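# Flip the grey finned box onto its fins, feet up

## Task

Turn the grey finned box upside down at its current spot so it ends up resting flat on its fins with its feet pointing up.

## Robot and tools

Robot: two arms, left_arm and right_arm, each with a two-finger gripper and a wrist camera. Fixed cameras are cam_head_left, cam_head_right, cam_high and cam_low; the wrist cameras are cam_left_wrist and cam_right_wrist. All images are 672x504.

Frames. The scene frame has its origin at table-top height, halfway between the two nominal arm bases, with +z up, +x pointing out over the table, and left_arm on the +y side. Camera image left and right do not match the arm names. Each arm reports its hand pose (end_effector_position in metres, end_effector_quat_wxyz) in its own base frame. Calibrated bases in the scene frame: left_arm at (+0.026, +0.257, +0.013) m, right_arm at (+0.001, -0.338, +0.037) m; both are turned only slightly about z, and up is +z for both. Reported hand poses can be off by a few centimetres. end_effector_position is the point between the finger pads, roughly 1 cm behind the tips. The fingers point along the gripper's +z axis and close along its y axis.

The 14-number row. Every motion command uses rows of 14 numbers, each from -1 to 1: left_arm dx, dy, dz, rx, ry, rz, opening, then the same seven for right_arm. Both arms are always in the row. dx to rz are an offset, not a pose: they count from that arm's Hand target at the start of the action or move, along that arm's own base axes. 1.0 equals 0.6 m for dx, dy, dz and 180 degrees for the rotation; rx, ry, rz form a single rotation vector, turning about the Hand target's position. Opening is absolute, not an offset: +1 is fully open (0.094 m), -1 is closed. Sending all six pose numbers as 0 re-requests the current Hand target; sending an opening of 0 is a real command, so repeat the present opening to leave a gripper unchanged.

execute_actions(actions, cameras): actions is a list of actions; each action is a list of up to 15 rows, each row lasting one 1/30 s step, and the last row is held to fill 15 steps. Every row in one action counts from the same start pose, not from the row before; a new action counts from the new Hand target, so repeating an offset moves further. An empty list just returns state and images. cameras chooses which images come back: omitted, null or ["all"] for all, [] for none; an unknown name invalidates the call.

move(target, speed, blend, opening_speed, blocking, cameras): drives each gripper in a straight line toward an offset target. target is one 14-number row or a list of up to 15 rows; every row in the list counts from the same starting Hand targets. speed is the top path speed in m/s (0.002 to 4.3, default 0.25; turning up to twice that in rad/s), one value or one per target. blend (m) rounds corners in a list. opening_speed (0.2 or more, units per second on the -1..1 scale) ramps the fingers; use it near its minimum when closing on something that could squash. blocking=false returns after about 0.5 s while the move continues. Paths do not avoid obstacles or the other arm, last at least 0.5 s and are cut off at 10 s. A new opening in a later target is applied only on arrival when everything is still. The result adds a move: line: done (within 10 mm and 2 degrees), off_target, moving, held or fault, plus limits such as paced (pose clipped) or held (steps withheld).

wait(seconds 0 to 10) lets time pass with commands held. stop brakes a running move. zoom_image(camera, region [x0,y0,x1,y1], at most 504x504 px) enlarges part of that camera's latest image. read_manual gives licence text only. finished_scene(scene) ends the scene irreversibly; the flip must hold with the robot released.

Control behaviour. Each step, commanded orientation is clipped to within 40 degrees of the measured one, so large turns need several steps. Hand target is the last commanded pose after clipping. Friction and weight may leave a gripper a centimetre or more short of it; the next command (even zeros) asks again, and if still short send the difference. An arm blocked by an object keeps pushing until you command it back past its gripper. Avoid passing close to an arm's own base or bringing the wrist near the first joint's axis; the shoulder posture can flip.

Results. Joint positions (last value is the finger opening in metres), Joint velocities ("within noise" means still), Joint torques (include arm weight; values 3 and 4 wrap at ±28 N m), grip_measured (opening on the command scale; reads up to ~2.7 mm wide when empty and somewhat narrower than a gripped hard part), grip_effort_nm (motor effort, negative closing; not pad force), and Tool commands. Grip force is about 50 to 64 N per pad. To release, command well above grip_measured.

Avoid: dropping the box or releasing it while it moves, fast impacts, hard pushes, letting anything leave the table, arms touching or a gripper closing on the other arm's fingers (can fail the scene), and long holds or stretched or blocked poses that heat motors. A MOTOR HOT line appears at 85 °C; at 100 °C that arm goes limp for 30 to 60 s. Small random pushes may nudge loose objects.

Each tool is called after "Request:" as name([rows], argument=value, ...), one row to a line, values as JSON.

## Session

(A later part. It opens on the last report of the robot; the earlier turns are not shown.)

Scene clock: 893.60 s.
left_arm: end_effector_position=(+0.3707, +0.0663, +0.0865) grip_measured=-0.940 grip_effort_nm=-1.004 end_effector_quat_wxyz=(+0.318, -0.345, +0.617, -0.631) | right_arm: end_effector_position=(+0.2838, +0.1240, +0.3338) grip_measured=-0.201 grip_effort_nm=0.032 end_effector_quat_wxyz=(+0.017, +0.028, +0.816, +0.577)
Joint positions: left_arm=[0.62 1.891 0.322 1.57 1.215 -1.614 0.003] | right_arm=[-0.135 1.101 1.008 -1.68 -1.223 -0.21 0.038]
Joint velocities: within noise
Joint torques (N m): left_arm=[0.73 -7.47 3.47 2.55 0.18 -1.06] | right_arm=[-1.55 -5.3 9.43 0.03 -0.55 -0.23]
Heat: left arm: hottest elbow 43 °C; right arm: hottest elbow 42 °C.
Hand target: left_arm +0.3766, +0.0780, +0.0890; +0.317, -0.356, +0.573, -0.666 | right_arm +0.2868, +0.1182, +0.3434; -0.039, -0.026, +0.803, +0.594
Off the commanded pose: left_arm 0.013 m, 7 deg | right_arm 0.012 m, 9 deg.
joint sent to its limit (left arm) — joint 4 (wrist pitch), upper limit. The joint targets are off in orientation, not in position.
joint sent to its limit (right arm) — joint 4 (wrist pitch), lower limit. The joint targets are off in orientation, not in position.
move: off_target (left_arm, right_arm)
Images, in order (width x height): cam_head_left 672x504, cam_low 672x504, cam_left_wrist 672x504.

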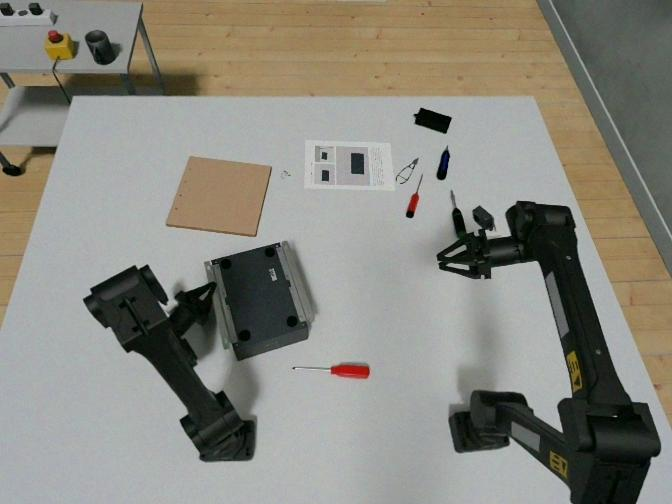

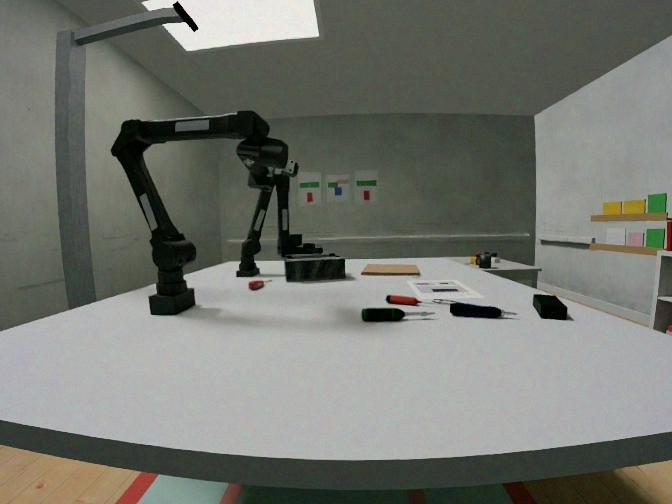

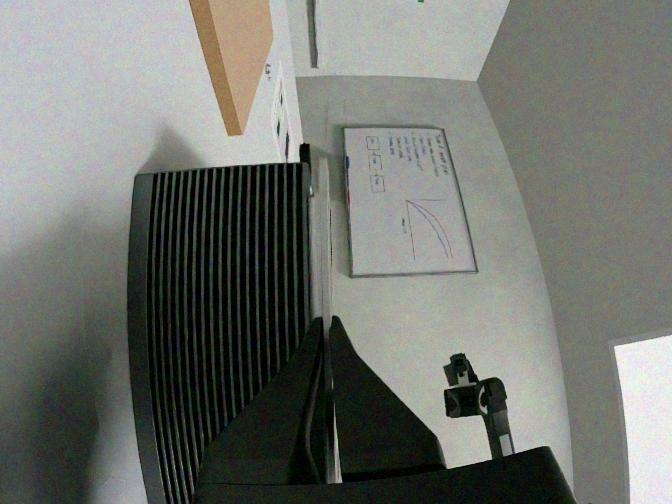

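Request:
move([
  [0.15,-0.33,0.04,0,0,-0.094,-1,0,0,0,0,0,0,-0.2],
], speed=0.1, cameras=["cam_left_wrist","cam_head_left","cam_low"])

Request:
zoom_image(camera="cam_head_left", region=[200, 180, 410, 330])

Scene clock: 908.70 s.
left_arm: end_effector_position=(+0.4519, -0.1086, +0.0896) grip_measured=-0.940 grip_effort_nm=-1.009 end_effector_quat_wxyz=(+0.234, -0.271, +0.642, -0.678) | right_arm: end_effector_position=(+0.2838, +0.1240, +0.3338) grip_measured=-0.201 grip_effort_nm=0.032 end_effector_quat_wxyz=(+0.017, +0.028, +0.816, +0.577)
Joint positions: left_arm=[0.058 1.932 0.478 1.501 0.897 -1.675 0.003] | right_arm=[-0.135 1.101 1.008 -1.68 -1.223 -0.21 0.038]
Joint velocities: within noise
Joint torques (N m): left_arm=[-3.02 -11.93 6.01 2.96 0.04 -1.2] | right_arm=[-1.96 -4.25 9.2 -0.25 -0.61 -0.17]
Heat: left arm: hottest elbow 40 °C; right arm: hottest elbow 42 °C.
Hand target: left_arm +0.4667, -0.1199, +0.1130; +0.216, -0.268, +0.619, -0.706 | right_arm +0.2868, +0.1182, +0.3434; -0.039, -0.026, +0.803, +0.594
Off the commanded pose: left_arm 0.030 m, 5 deg | right_arm 0.012 m, 9 deg.
joint sent to its limit (right arm) — joint 4 (wrist pitch), lower limit. The joint targets are off in orientation, not in position.
move: off_target (left_arm, right_arm)
Images, in order (width x height): cam_head_left 672x504, cam_low 672x504, cam_left_wrist 672x504.

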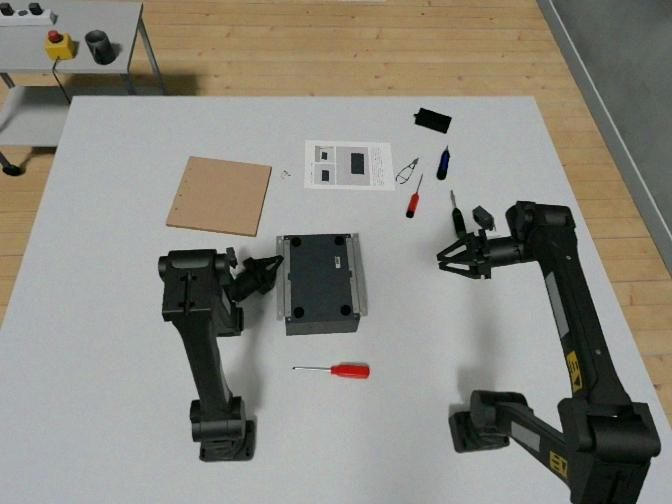

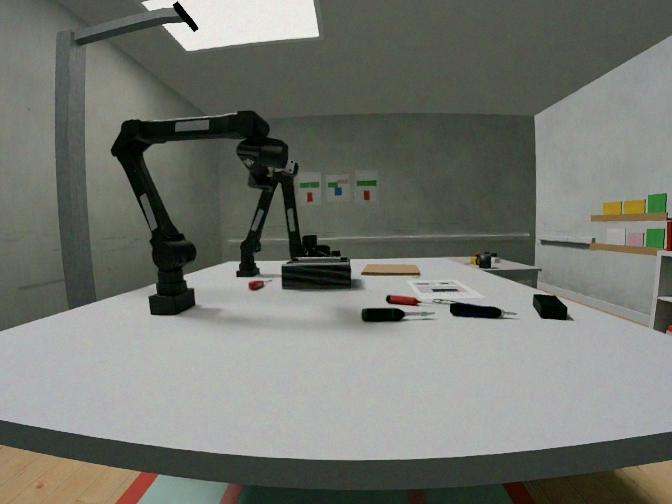

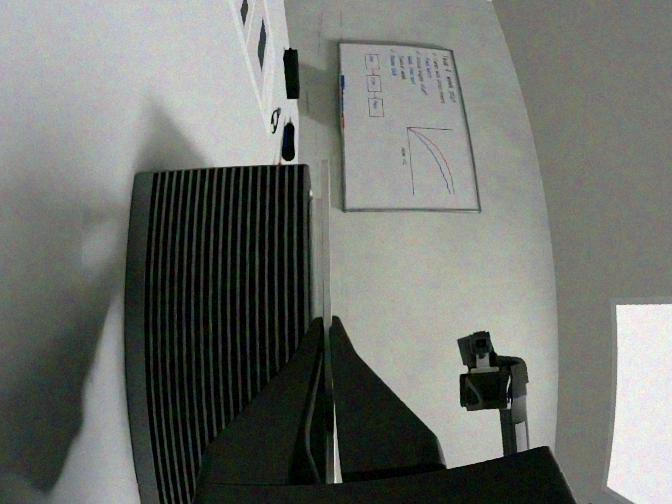

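Scaled by 2.400.

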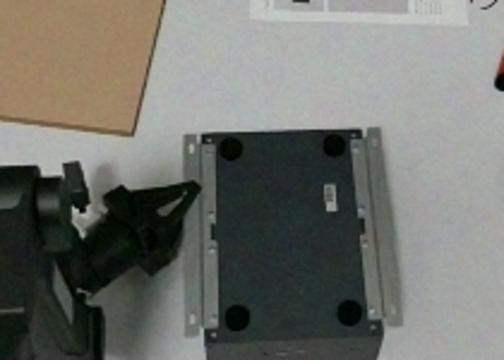

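Request:
move([
  [0.045,-0.025,0,0,0,0,-1,0,0,0,0,0,0,-0.2],
], speed=0.08, cameras=["cam_head_left"])

Request:
zoom_image(camera="cam_head_left", region=[200, 180, 410, 330])

Scene clock: 915.80 s.
left_arm: end_effector_position=(+0.4709, -0.1289, +0.0900) grip_measured=-0.940 grip_effort_nm=-1.009 end_effector_quat_wxyz=(+0.225, -0.262, +0.645, -0.682) | right_arm: end_effector_position=(+0.2838, +0.1240, +0.3338) grip_measured=-0.201 grip_effort_nm=0.037 end_effector_quat_wxyz=(+0.017, +0.028, +0.816, +0.577)
Joint positions: left_arm=[0.007 1.945 0.538 1.456 0.873 -1.676 0.003] | right_arm=[-0.135 1.101 1.008 -1.68 -1.223 -0.21 0.038]
Joint velocities: within noise
Joint torques (N m): left_arm=[-2.08 -11.93 7.46 2.55 -0.65 -1.17] | right_arm=[-2.55 -5.07 9.13 0.03 -0.59 -0.16]
Heat: left arm: hottest elbow 40 °C; right arm: hottest elbow 42 °C.
Hand target: left_arm +0.4936, -0.1349, +0.1130; +0.216, -0.268, +0.619, -0.706 | right_arm +0.2868, +0.1182, +0.3434; -0.039, -0.026, +0.803, +0.594
Off the commanded pose: left_arm 0.033 m, 4 deg | right_arm 0.012 m, 9 deg.
joint sent to its limit (right arm) — joint 4 (wrist pitch), lower limit. The joint targets are off in orientation, not in position.
move: off_target (left_arm, right_arm)
Images, in order (width x height): cam_head_left 672x504.

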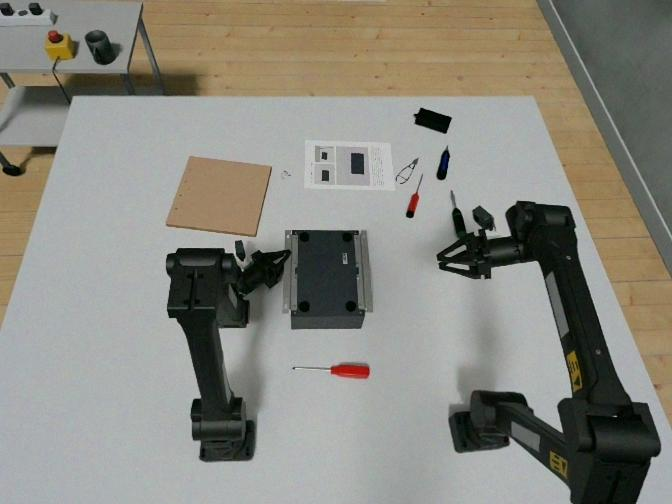

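Scaled by 2.400.

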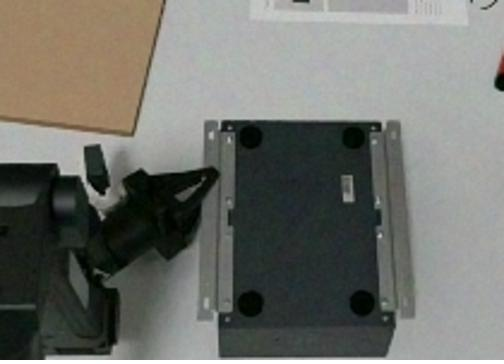

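Request:
move([
  [-0.038,0.010,-0.036,0,0,0,-1,0,0,0,0,0,0,-0.2],
], speed=0.06, cameras=[])

Request:
move([
  [0,0,0,0,0,0,-0.3,0,0,0,0,0,0,-0.2],
], opening_speed=0.6, cameras=["cam_left_wrist"])

Scene clock: 926.33 s.
left_arm: end_effector_position=(+0.4694, -0.1285, +0.0884) grip_measured=-0.940 grip_effort_nm=-1.009 end_effector_quat_wxyz=(+0.230, -0.257, +0.633, -0.693) | right_arm: end_effector_position=(+0.2838, +0.1240, +0.3338) grip_measured=-0.201 grip_effort_nm=0.042 end_effector_quat_wxyz=(+0.017, +0.028, +0.816, +0.577)
Joint positions: left_arm=[0.007 1.991 0.541 1.553 0.869 -1.715 0.003] | right_arm=[-0.135 1.101 1.008 -1.68 -1.223 -0.21 0.038]
Joint velocities: within noise
Joint torques (N m): left_arm=[-0.91 -9.99 3.19 3.4 -0.04 -0.78] | right_arm=[-2.14 -5.25 9.28 -0.09 -0.57 -0.18]
Heat: left arm: hottest elbow 40 °C; right arm: hottest elbow 42 °C.
Hand target: left_arm +0.4708, -0.1289, +0.0914; +0.216, -0.268, +0.619, -0.706 | right_arm +0.2868, +0.1182, +0.3434; -0.039, -0.026, +0.803, +0.594
Off the commanded pose: left_arm 0.003 m, 3 deg | right_arm 0.012 m, 9 deg.
joint sent to its limit (right arm) — joint 4 (wrist pitch), lower limit. The joint targets are off in orientation, not in position.
move: off_target (left_arm, right_arm)
No camera images: "cameras" was empty.

Scene clock: 927.87 s.
left_arm: end_effector_position=(+0.4698, -0.1269, +0.1006) grip_measured=-0.305 grip_effort_nm=0.227 end_effector_quat_wxyz=(-0.226, +0.261, -0.619, +0.706) | right_arm: end_effector_position=(+0.2838, +0.1240, +0.3338) grip_measured=-0.201 grip_effort_nm=0.032 end_effector_quat_wxyz=(+0.017, +0.028, +0.816, +0.577)
Joint positions: left_arm=[0.01 1.978 0.541 1.589 0.866 -1.777 0.033] | right_arm=[-0.135 1.101 1.008 -1.68 -1.223 -0.21 0.038]
Joint velocities: within noise
Joint torques (N m): left_arm=[-1.14 -9.05 3.3 1.94 0.05 -0.16] | right_arm=[-2.32 -4.37 9.37 -0.05 -0.59 -0.21]
Heat: left arm: hottest elbow 40 °C; right arm: hottest elbow 42 °C.
Hand target: left_arm +0.4708, -0.1290, +0.0914; -0.216, +0.268, -0.619, +0.706 | right_arm +0.2868, +0.1182, +0.3434; -0.039, -0.026, +0.803, +0.594
Off the commanded pose: left_arm 0.010 m, 1 deg | right_arm 0.012 m, 9 deg.
joint read past its limit (left arm) — joint 4 (wrist pitch), upper limit.
joint sent to its limit (left arm) — joint 4 (wrist pitch), upper limit. The joint targets still meet the commanded pose.
joint sent to its limit (right arm) — joint 4 (wrist pitch), lower limit. The joint targets are off in orientation, not in position.
move: off_target (right_arm)
Images, in order (width x height): cam_left_wrist 672x504.

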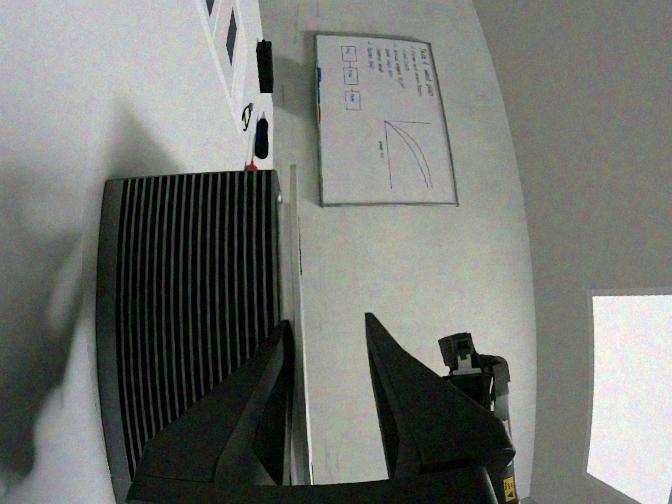

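Request:
move([
  [-0.1,0.125,0.01,0,0,0,-0.3,0,0,0,0,0,0,-0.2],
  [-0.15,0.25,0.05,0,0,0,-0.3,0,0,0,0,0,0,-0.2],
], speed=[0.06,0.2], cameras=["cam_head_left","cam_low","cam_left_wrist"])

Request:
zoom_image(camera="cam_low", region=[230, 220, 390, 310])

Request:
zoom_image(camera="cam_head_left", region=[200, 180, 410, 330])

Scene clock: 937.80 s.
left_arm: end_effector_position=(+0.3814, +0.0183, +0.1181) grip_measured=-0.303 grip_effort_nm=0.164 end_effector_quat_wxyz=(+0.212, -0.275, +0.640, -0.686) | right_arm: end_effector_position=(+0.2838, +0.1240, +0.3338) grip_measured=-0.201 grip_effort_nm=0.042 end_effector_quat_wxyz=(+0.017, +0.028, +0.816, +0.577)
Joint positions: left_arm=[0.506 1.825 0.392 1.589 1.368 -1.828 0.033] | right_arm=[-0.135 1.101 1.008 -1.68 -1.223 -0.21 0.038]
Joint velocities: within noise
Joint torques (N m): left_arm=[-0.15 -9.35 2.5 1.7 0.09 -0.25] | right_arm=[-1.79 -5.25 9.01 -0.18 -0.55 -0.18]
Heat: left arm: hottest elbow 38 °C; right arm: hottest elbow 42 °C.
Hand target: left_arm +0.3807, +0.0210, +0.1214; +0.216, -0.268, +0.619, -0.706 | right_arm +0.2868, +0.1182, +0.3434; -0.039, -0.026, +0.803, +0.594
Off the commanded pose: left_arm 0.004 m, 3 deg | right_arm 0.012 m, 9 deg.
joint read past its limit (left arm) — joint 4 (wrist pitch), upper limit.
joint sent to its limit (left arm) — joint 4 (wrist pitch), upper limit. The joint targets are off in orientation, not in position.
joint sent to its limit (right arm) — joint 4 (wrist pitch), lower limit. The joint targets are off in orientation, not in position.
move: off_target (left_arm, right_arm)
Images, in order (width x height): cam_head_left 672x504, cam_low 672x504, cam_left_wrist 672x504.

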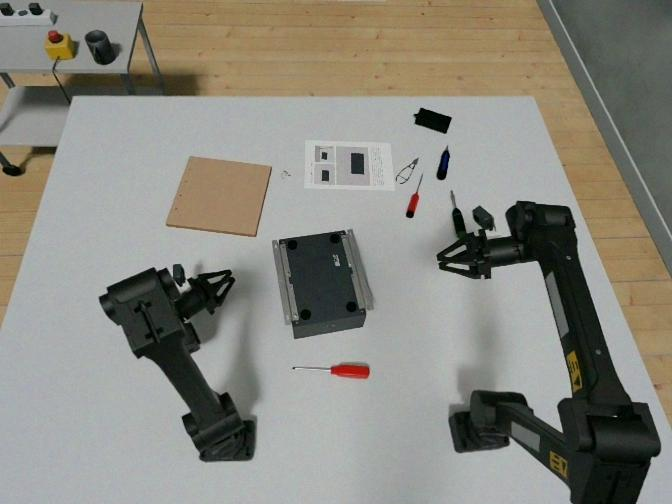

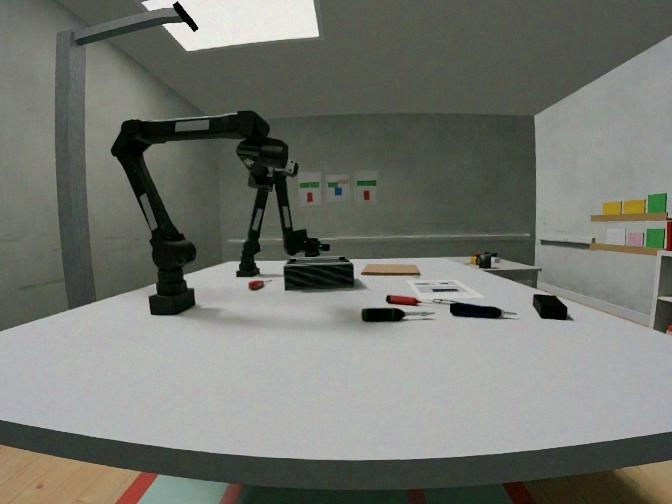

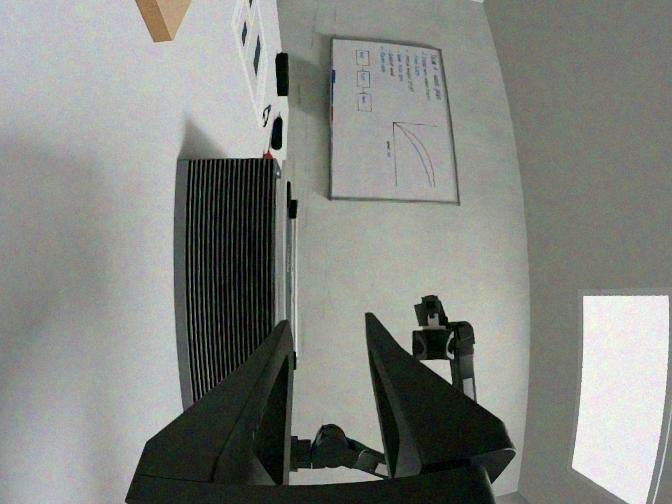

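Scaled by 3.150.

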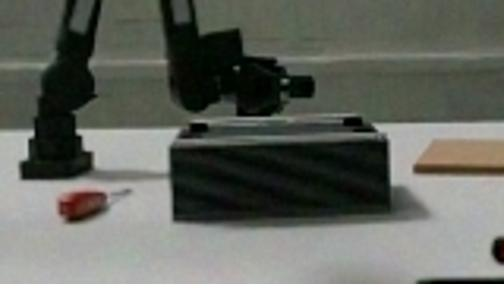

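Scaled by 2.400.

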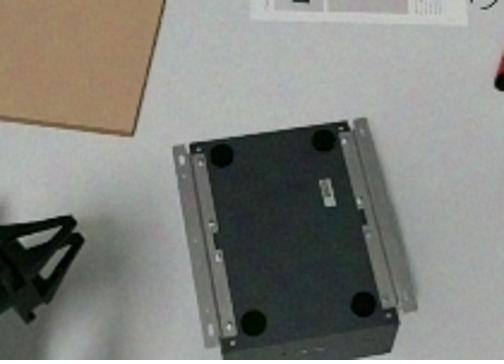

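Request:
move([
  [0.149,-0.06,-0.1,0,0,0,-0.3,0,0,0,0,0,0,-0.2],
  [0.149,-0.28,-0.1,0,0,0,-0.3,0,0,0,0,0,0,-0.2],
], speed=[0.2,0.1], cameras=["cam_head_left"])

Request:
zoom_image(camera="cam_head_left", region=[200, 180, 410, 330])

Scene clock: 959.23 s.
left_arm: end_effector_position=(+0.4766, -0.1232, +0.0647) grip_measured=-0.303 grip_effort_nm=0.154 end_effector_quat_wxyz=(-0.228, +0.295, -0.623, +0.688) | right_arm: end_effector_position=(+0.2838, +0.1240, +0.3338) grip_measured=-0.201 grip_effort_nm=0.032 end_effector_quat_wxyz=(+0.017, +0.028, +0.816, +0.577)
Joint positions: left_arm=[0.004 2.062 0.554 1.581 0.812 -1.744 0.033] | right_arm=[-0.135 1.101 1.008 -1.68 -1.223 -0.21 0.038]
Joint velocities: within noise
Joint torques (N m): left_arm=[-4.72 -10.58 2.58 2.37 0.64 -0.02] | right_arm=[-1.9 -5.36 9.06 -0.1 -0.57 -0.18]
Heat: left arm: hottest elbow 37 °C; right arm: hottest elbow 42 °C.
Hand target: left_arm +0.4702, -0.1470, +0.0614; -0.216, +0.268, -0.619, +0.706 | right_arm +0.2868, +0.1182, +0.3434; -0.039, -0.026, +0.803, +0.594
Off the commanded pose: left_arm 0.025 m, 4 deg | right_arm 0.012 m, 9 deg.
joint sent to its limit (left arm) — joint 4 (wrist pitch), upper limit. The joint targets still meet the commanded pose.
joint sent to its limit (right arm) — joint 4 (wrist pitch), lower limit. The joint targets are off in orientation, not in position.
move: off_target (left_arm, right_arm)
Images, in order (width x height): cam_head_left 672x504.

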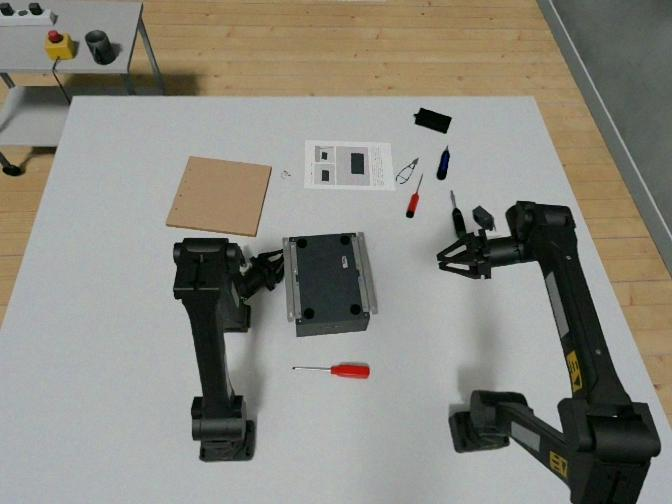

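Scaled by 2.400.

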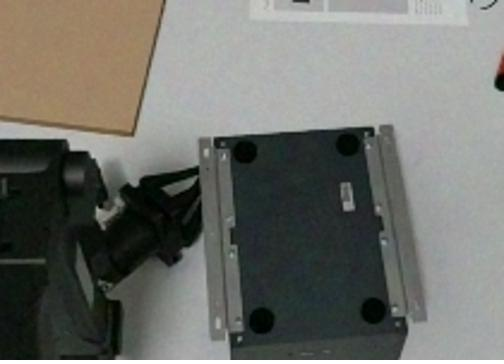

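Request:
move([
  [-0.01,0.12,0,0,0,0,-0.3,0,0,0,0,0,0,-0.2],
  [-0.1,0.3,0.05,0,0,0,-0.3,0,0,0,0,0,0,-0.2],
], speed=[0.15,0.25], cameras=["cam_head_left","cam_low"])

Request:
zoom_image(camera="cam_head_left", region=[200, 180, 410, 360])

Scene clock: 968.20 s.
left_arm: end_effector_position=(+0.4123, +0.0313, +0.0872) grip_measured=-0.303 grip_effort_nm=0.154 end_effector_quat_wxyz=(+0.210, -0.276, +0.642, -0.684) | right_arm: end_effector_position=(+0.2838, +0.1240, +0.3338) grip_measured=-0.201 grip_effort_nm=0.037 end_effector_quat_wxyz=(+0.017, +0.028, +0.816, +0.577)
Joint positions: left_arm=[0.496 1.961 0.494 1.581 1.36 -1.791 0.033] | right_arm=[-0.135 1.101 1.008 -1.68 -1.223 -0.21 0.038]
Joint velocities: within noise
Joint torques (N m): left_arm=[-0.15 -11.05 1.85 2.04 0.1 -0.23] | right_arm=[-1.61 -5.25 9.31 0.03 -0.57 -0.21]
Heat: left arm: hottest elbow 36 °C; right arm: hottest elbow 42 °C.
Hand target: left_arm +0.4102, +0.0330, +0.0914; +0.216, -0.268, +0.619, -0.706 | right_arm +0.2868, +0.1182, +0.3434; -0.039, -0.026, +0.803, +0.594
Off the commanded pose: left_arm 0.005 m, 4 deg | right_arm 0.012 m, 9 deg.
joint sent to its limit (left arm) — joint 4 (wrist pitch), upper limit. The joint targets are off in orientation, not in position.
joint sent to its limit (right arm) — joint 4 (wrist pitch), lower limit. The joint targets are off in orientation, not in position.
move: off_target (left_arm, right_arm)
Images, in order (width x height): cam_head_left 672x504, cam_low 672x504.

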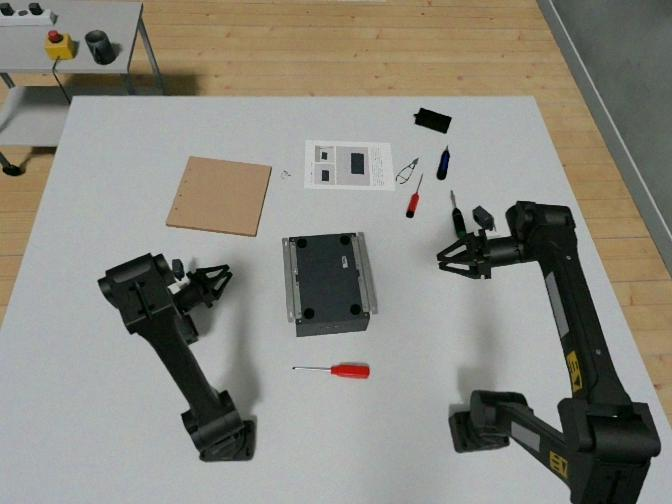

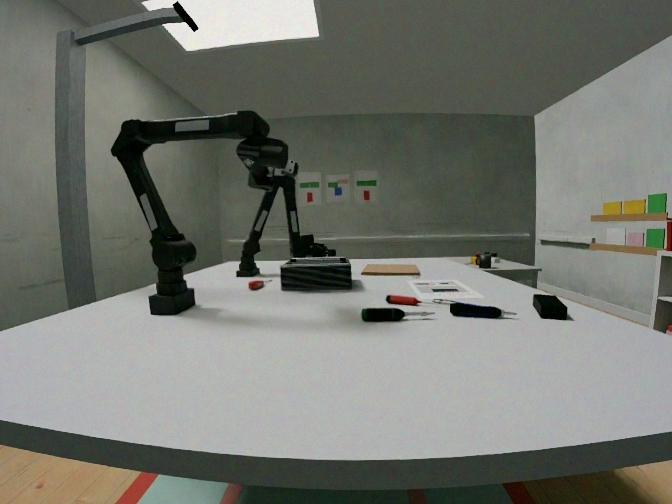

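Scaled by 2.400.

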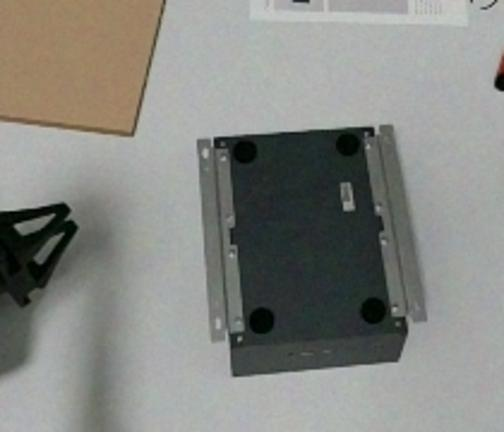

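Flat, feet up, near its original place, and the robot is clear.

Request:
finished_scene(scene=2)

The scene is finished: the task was done.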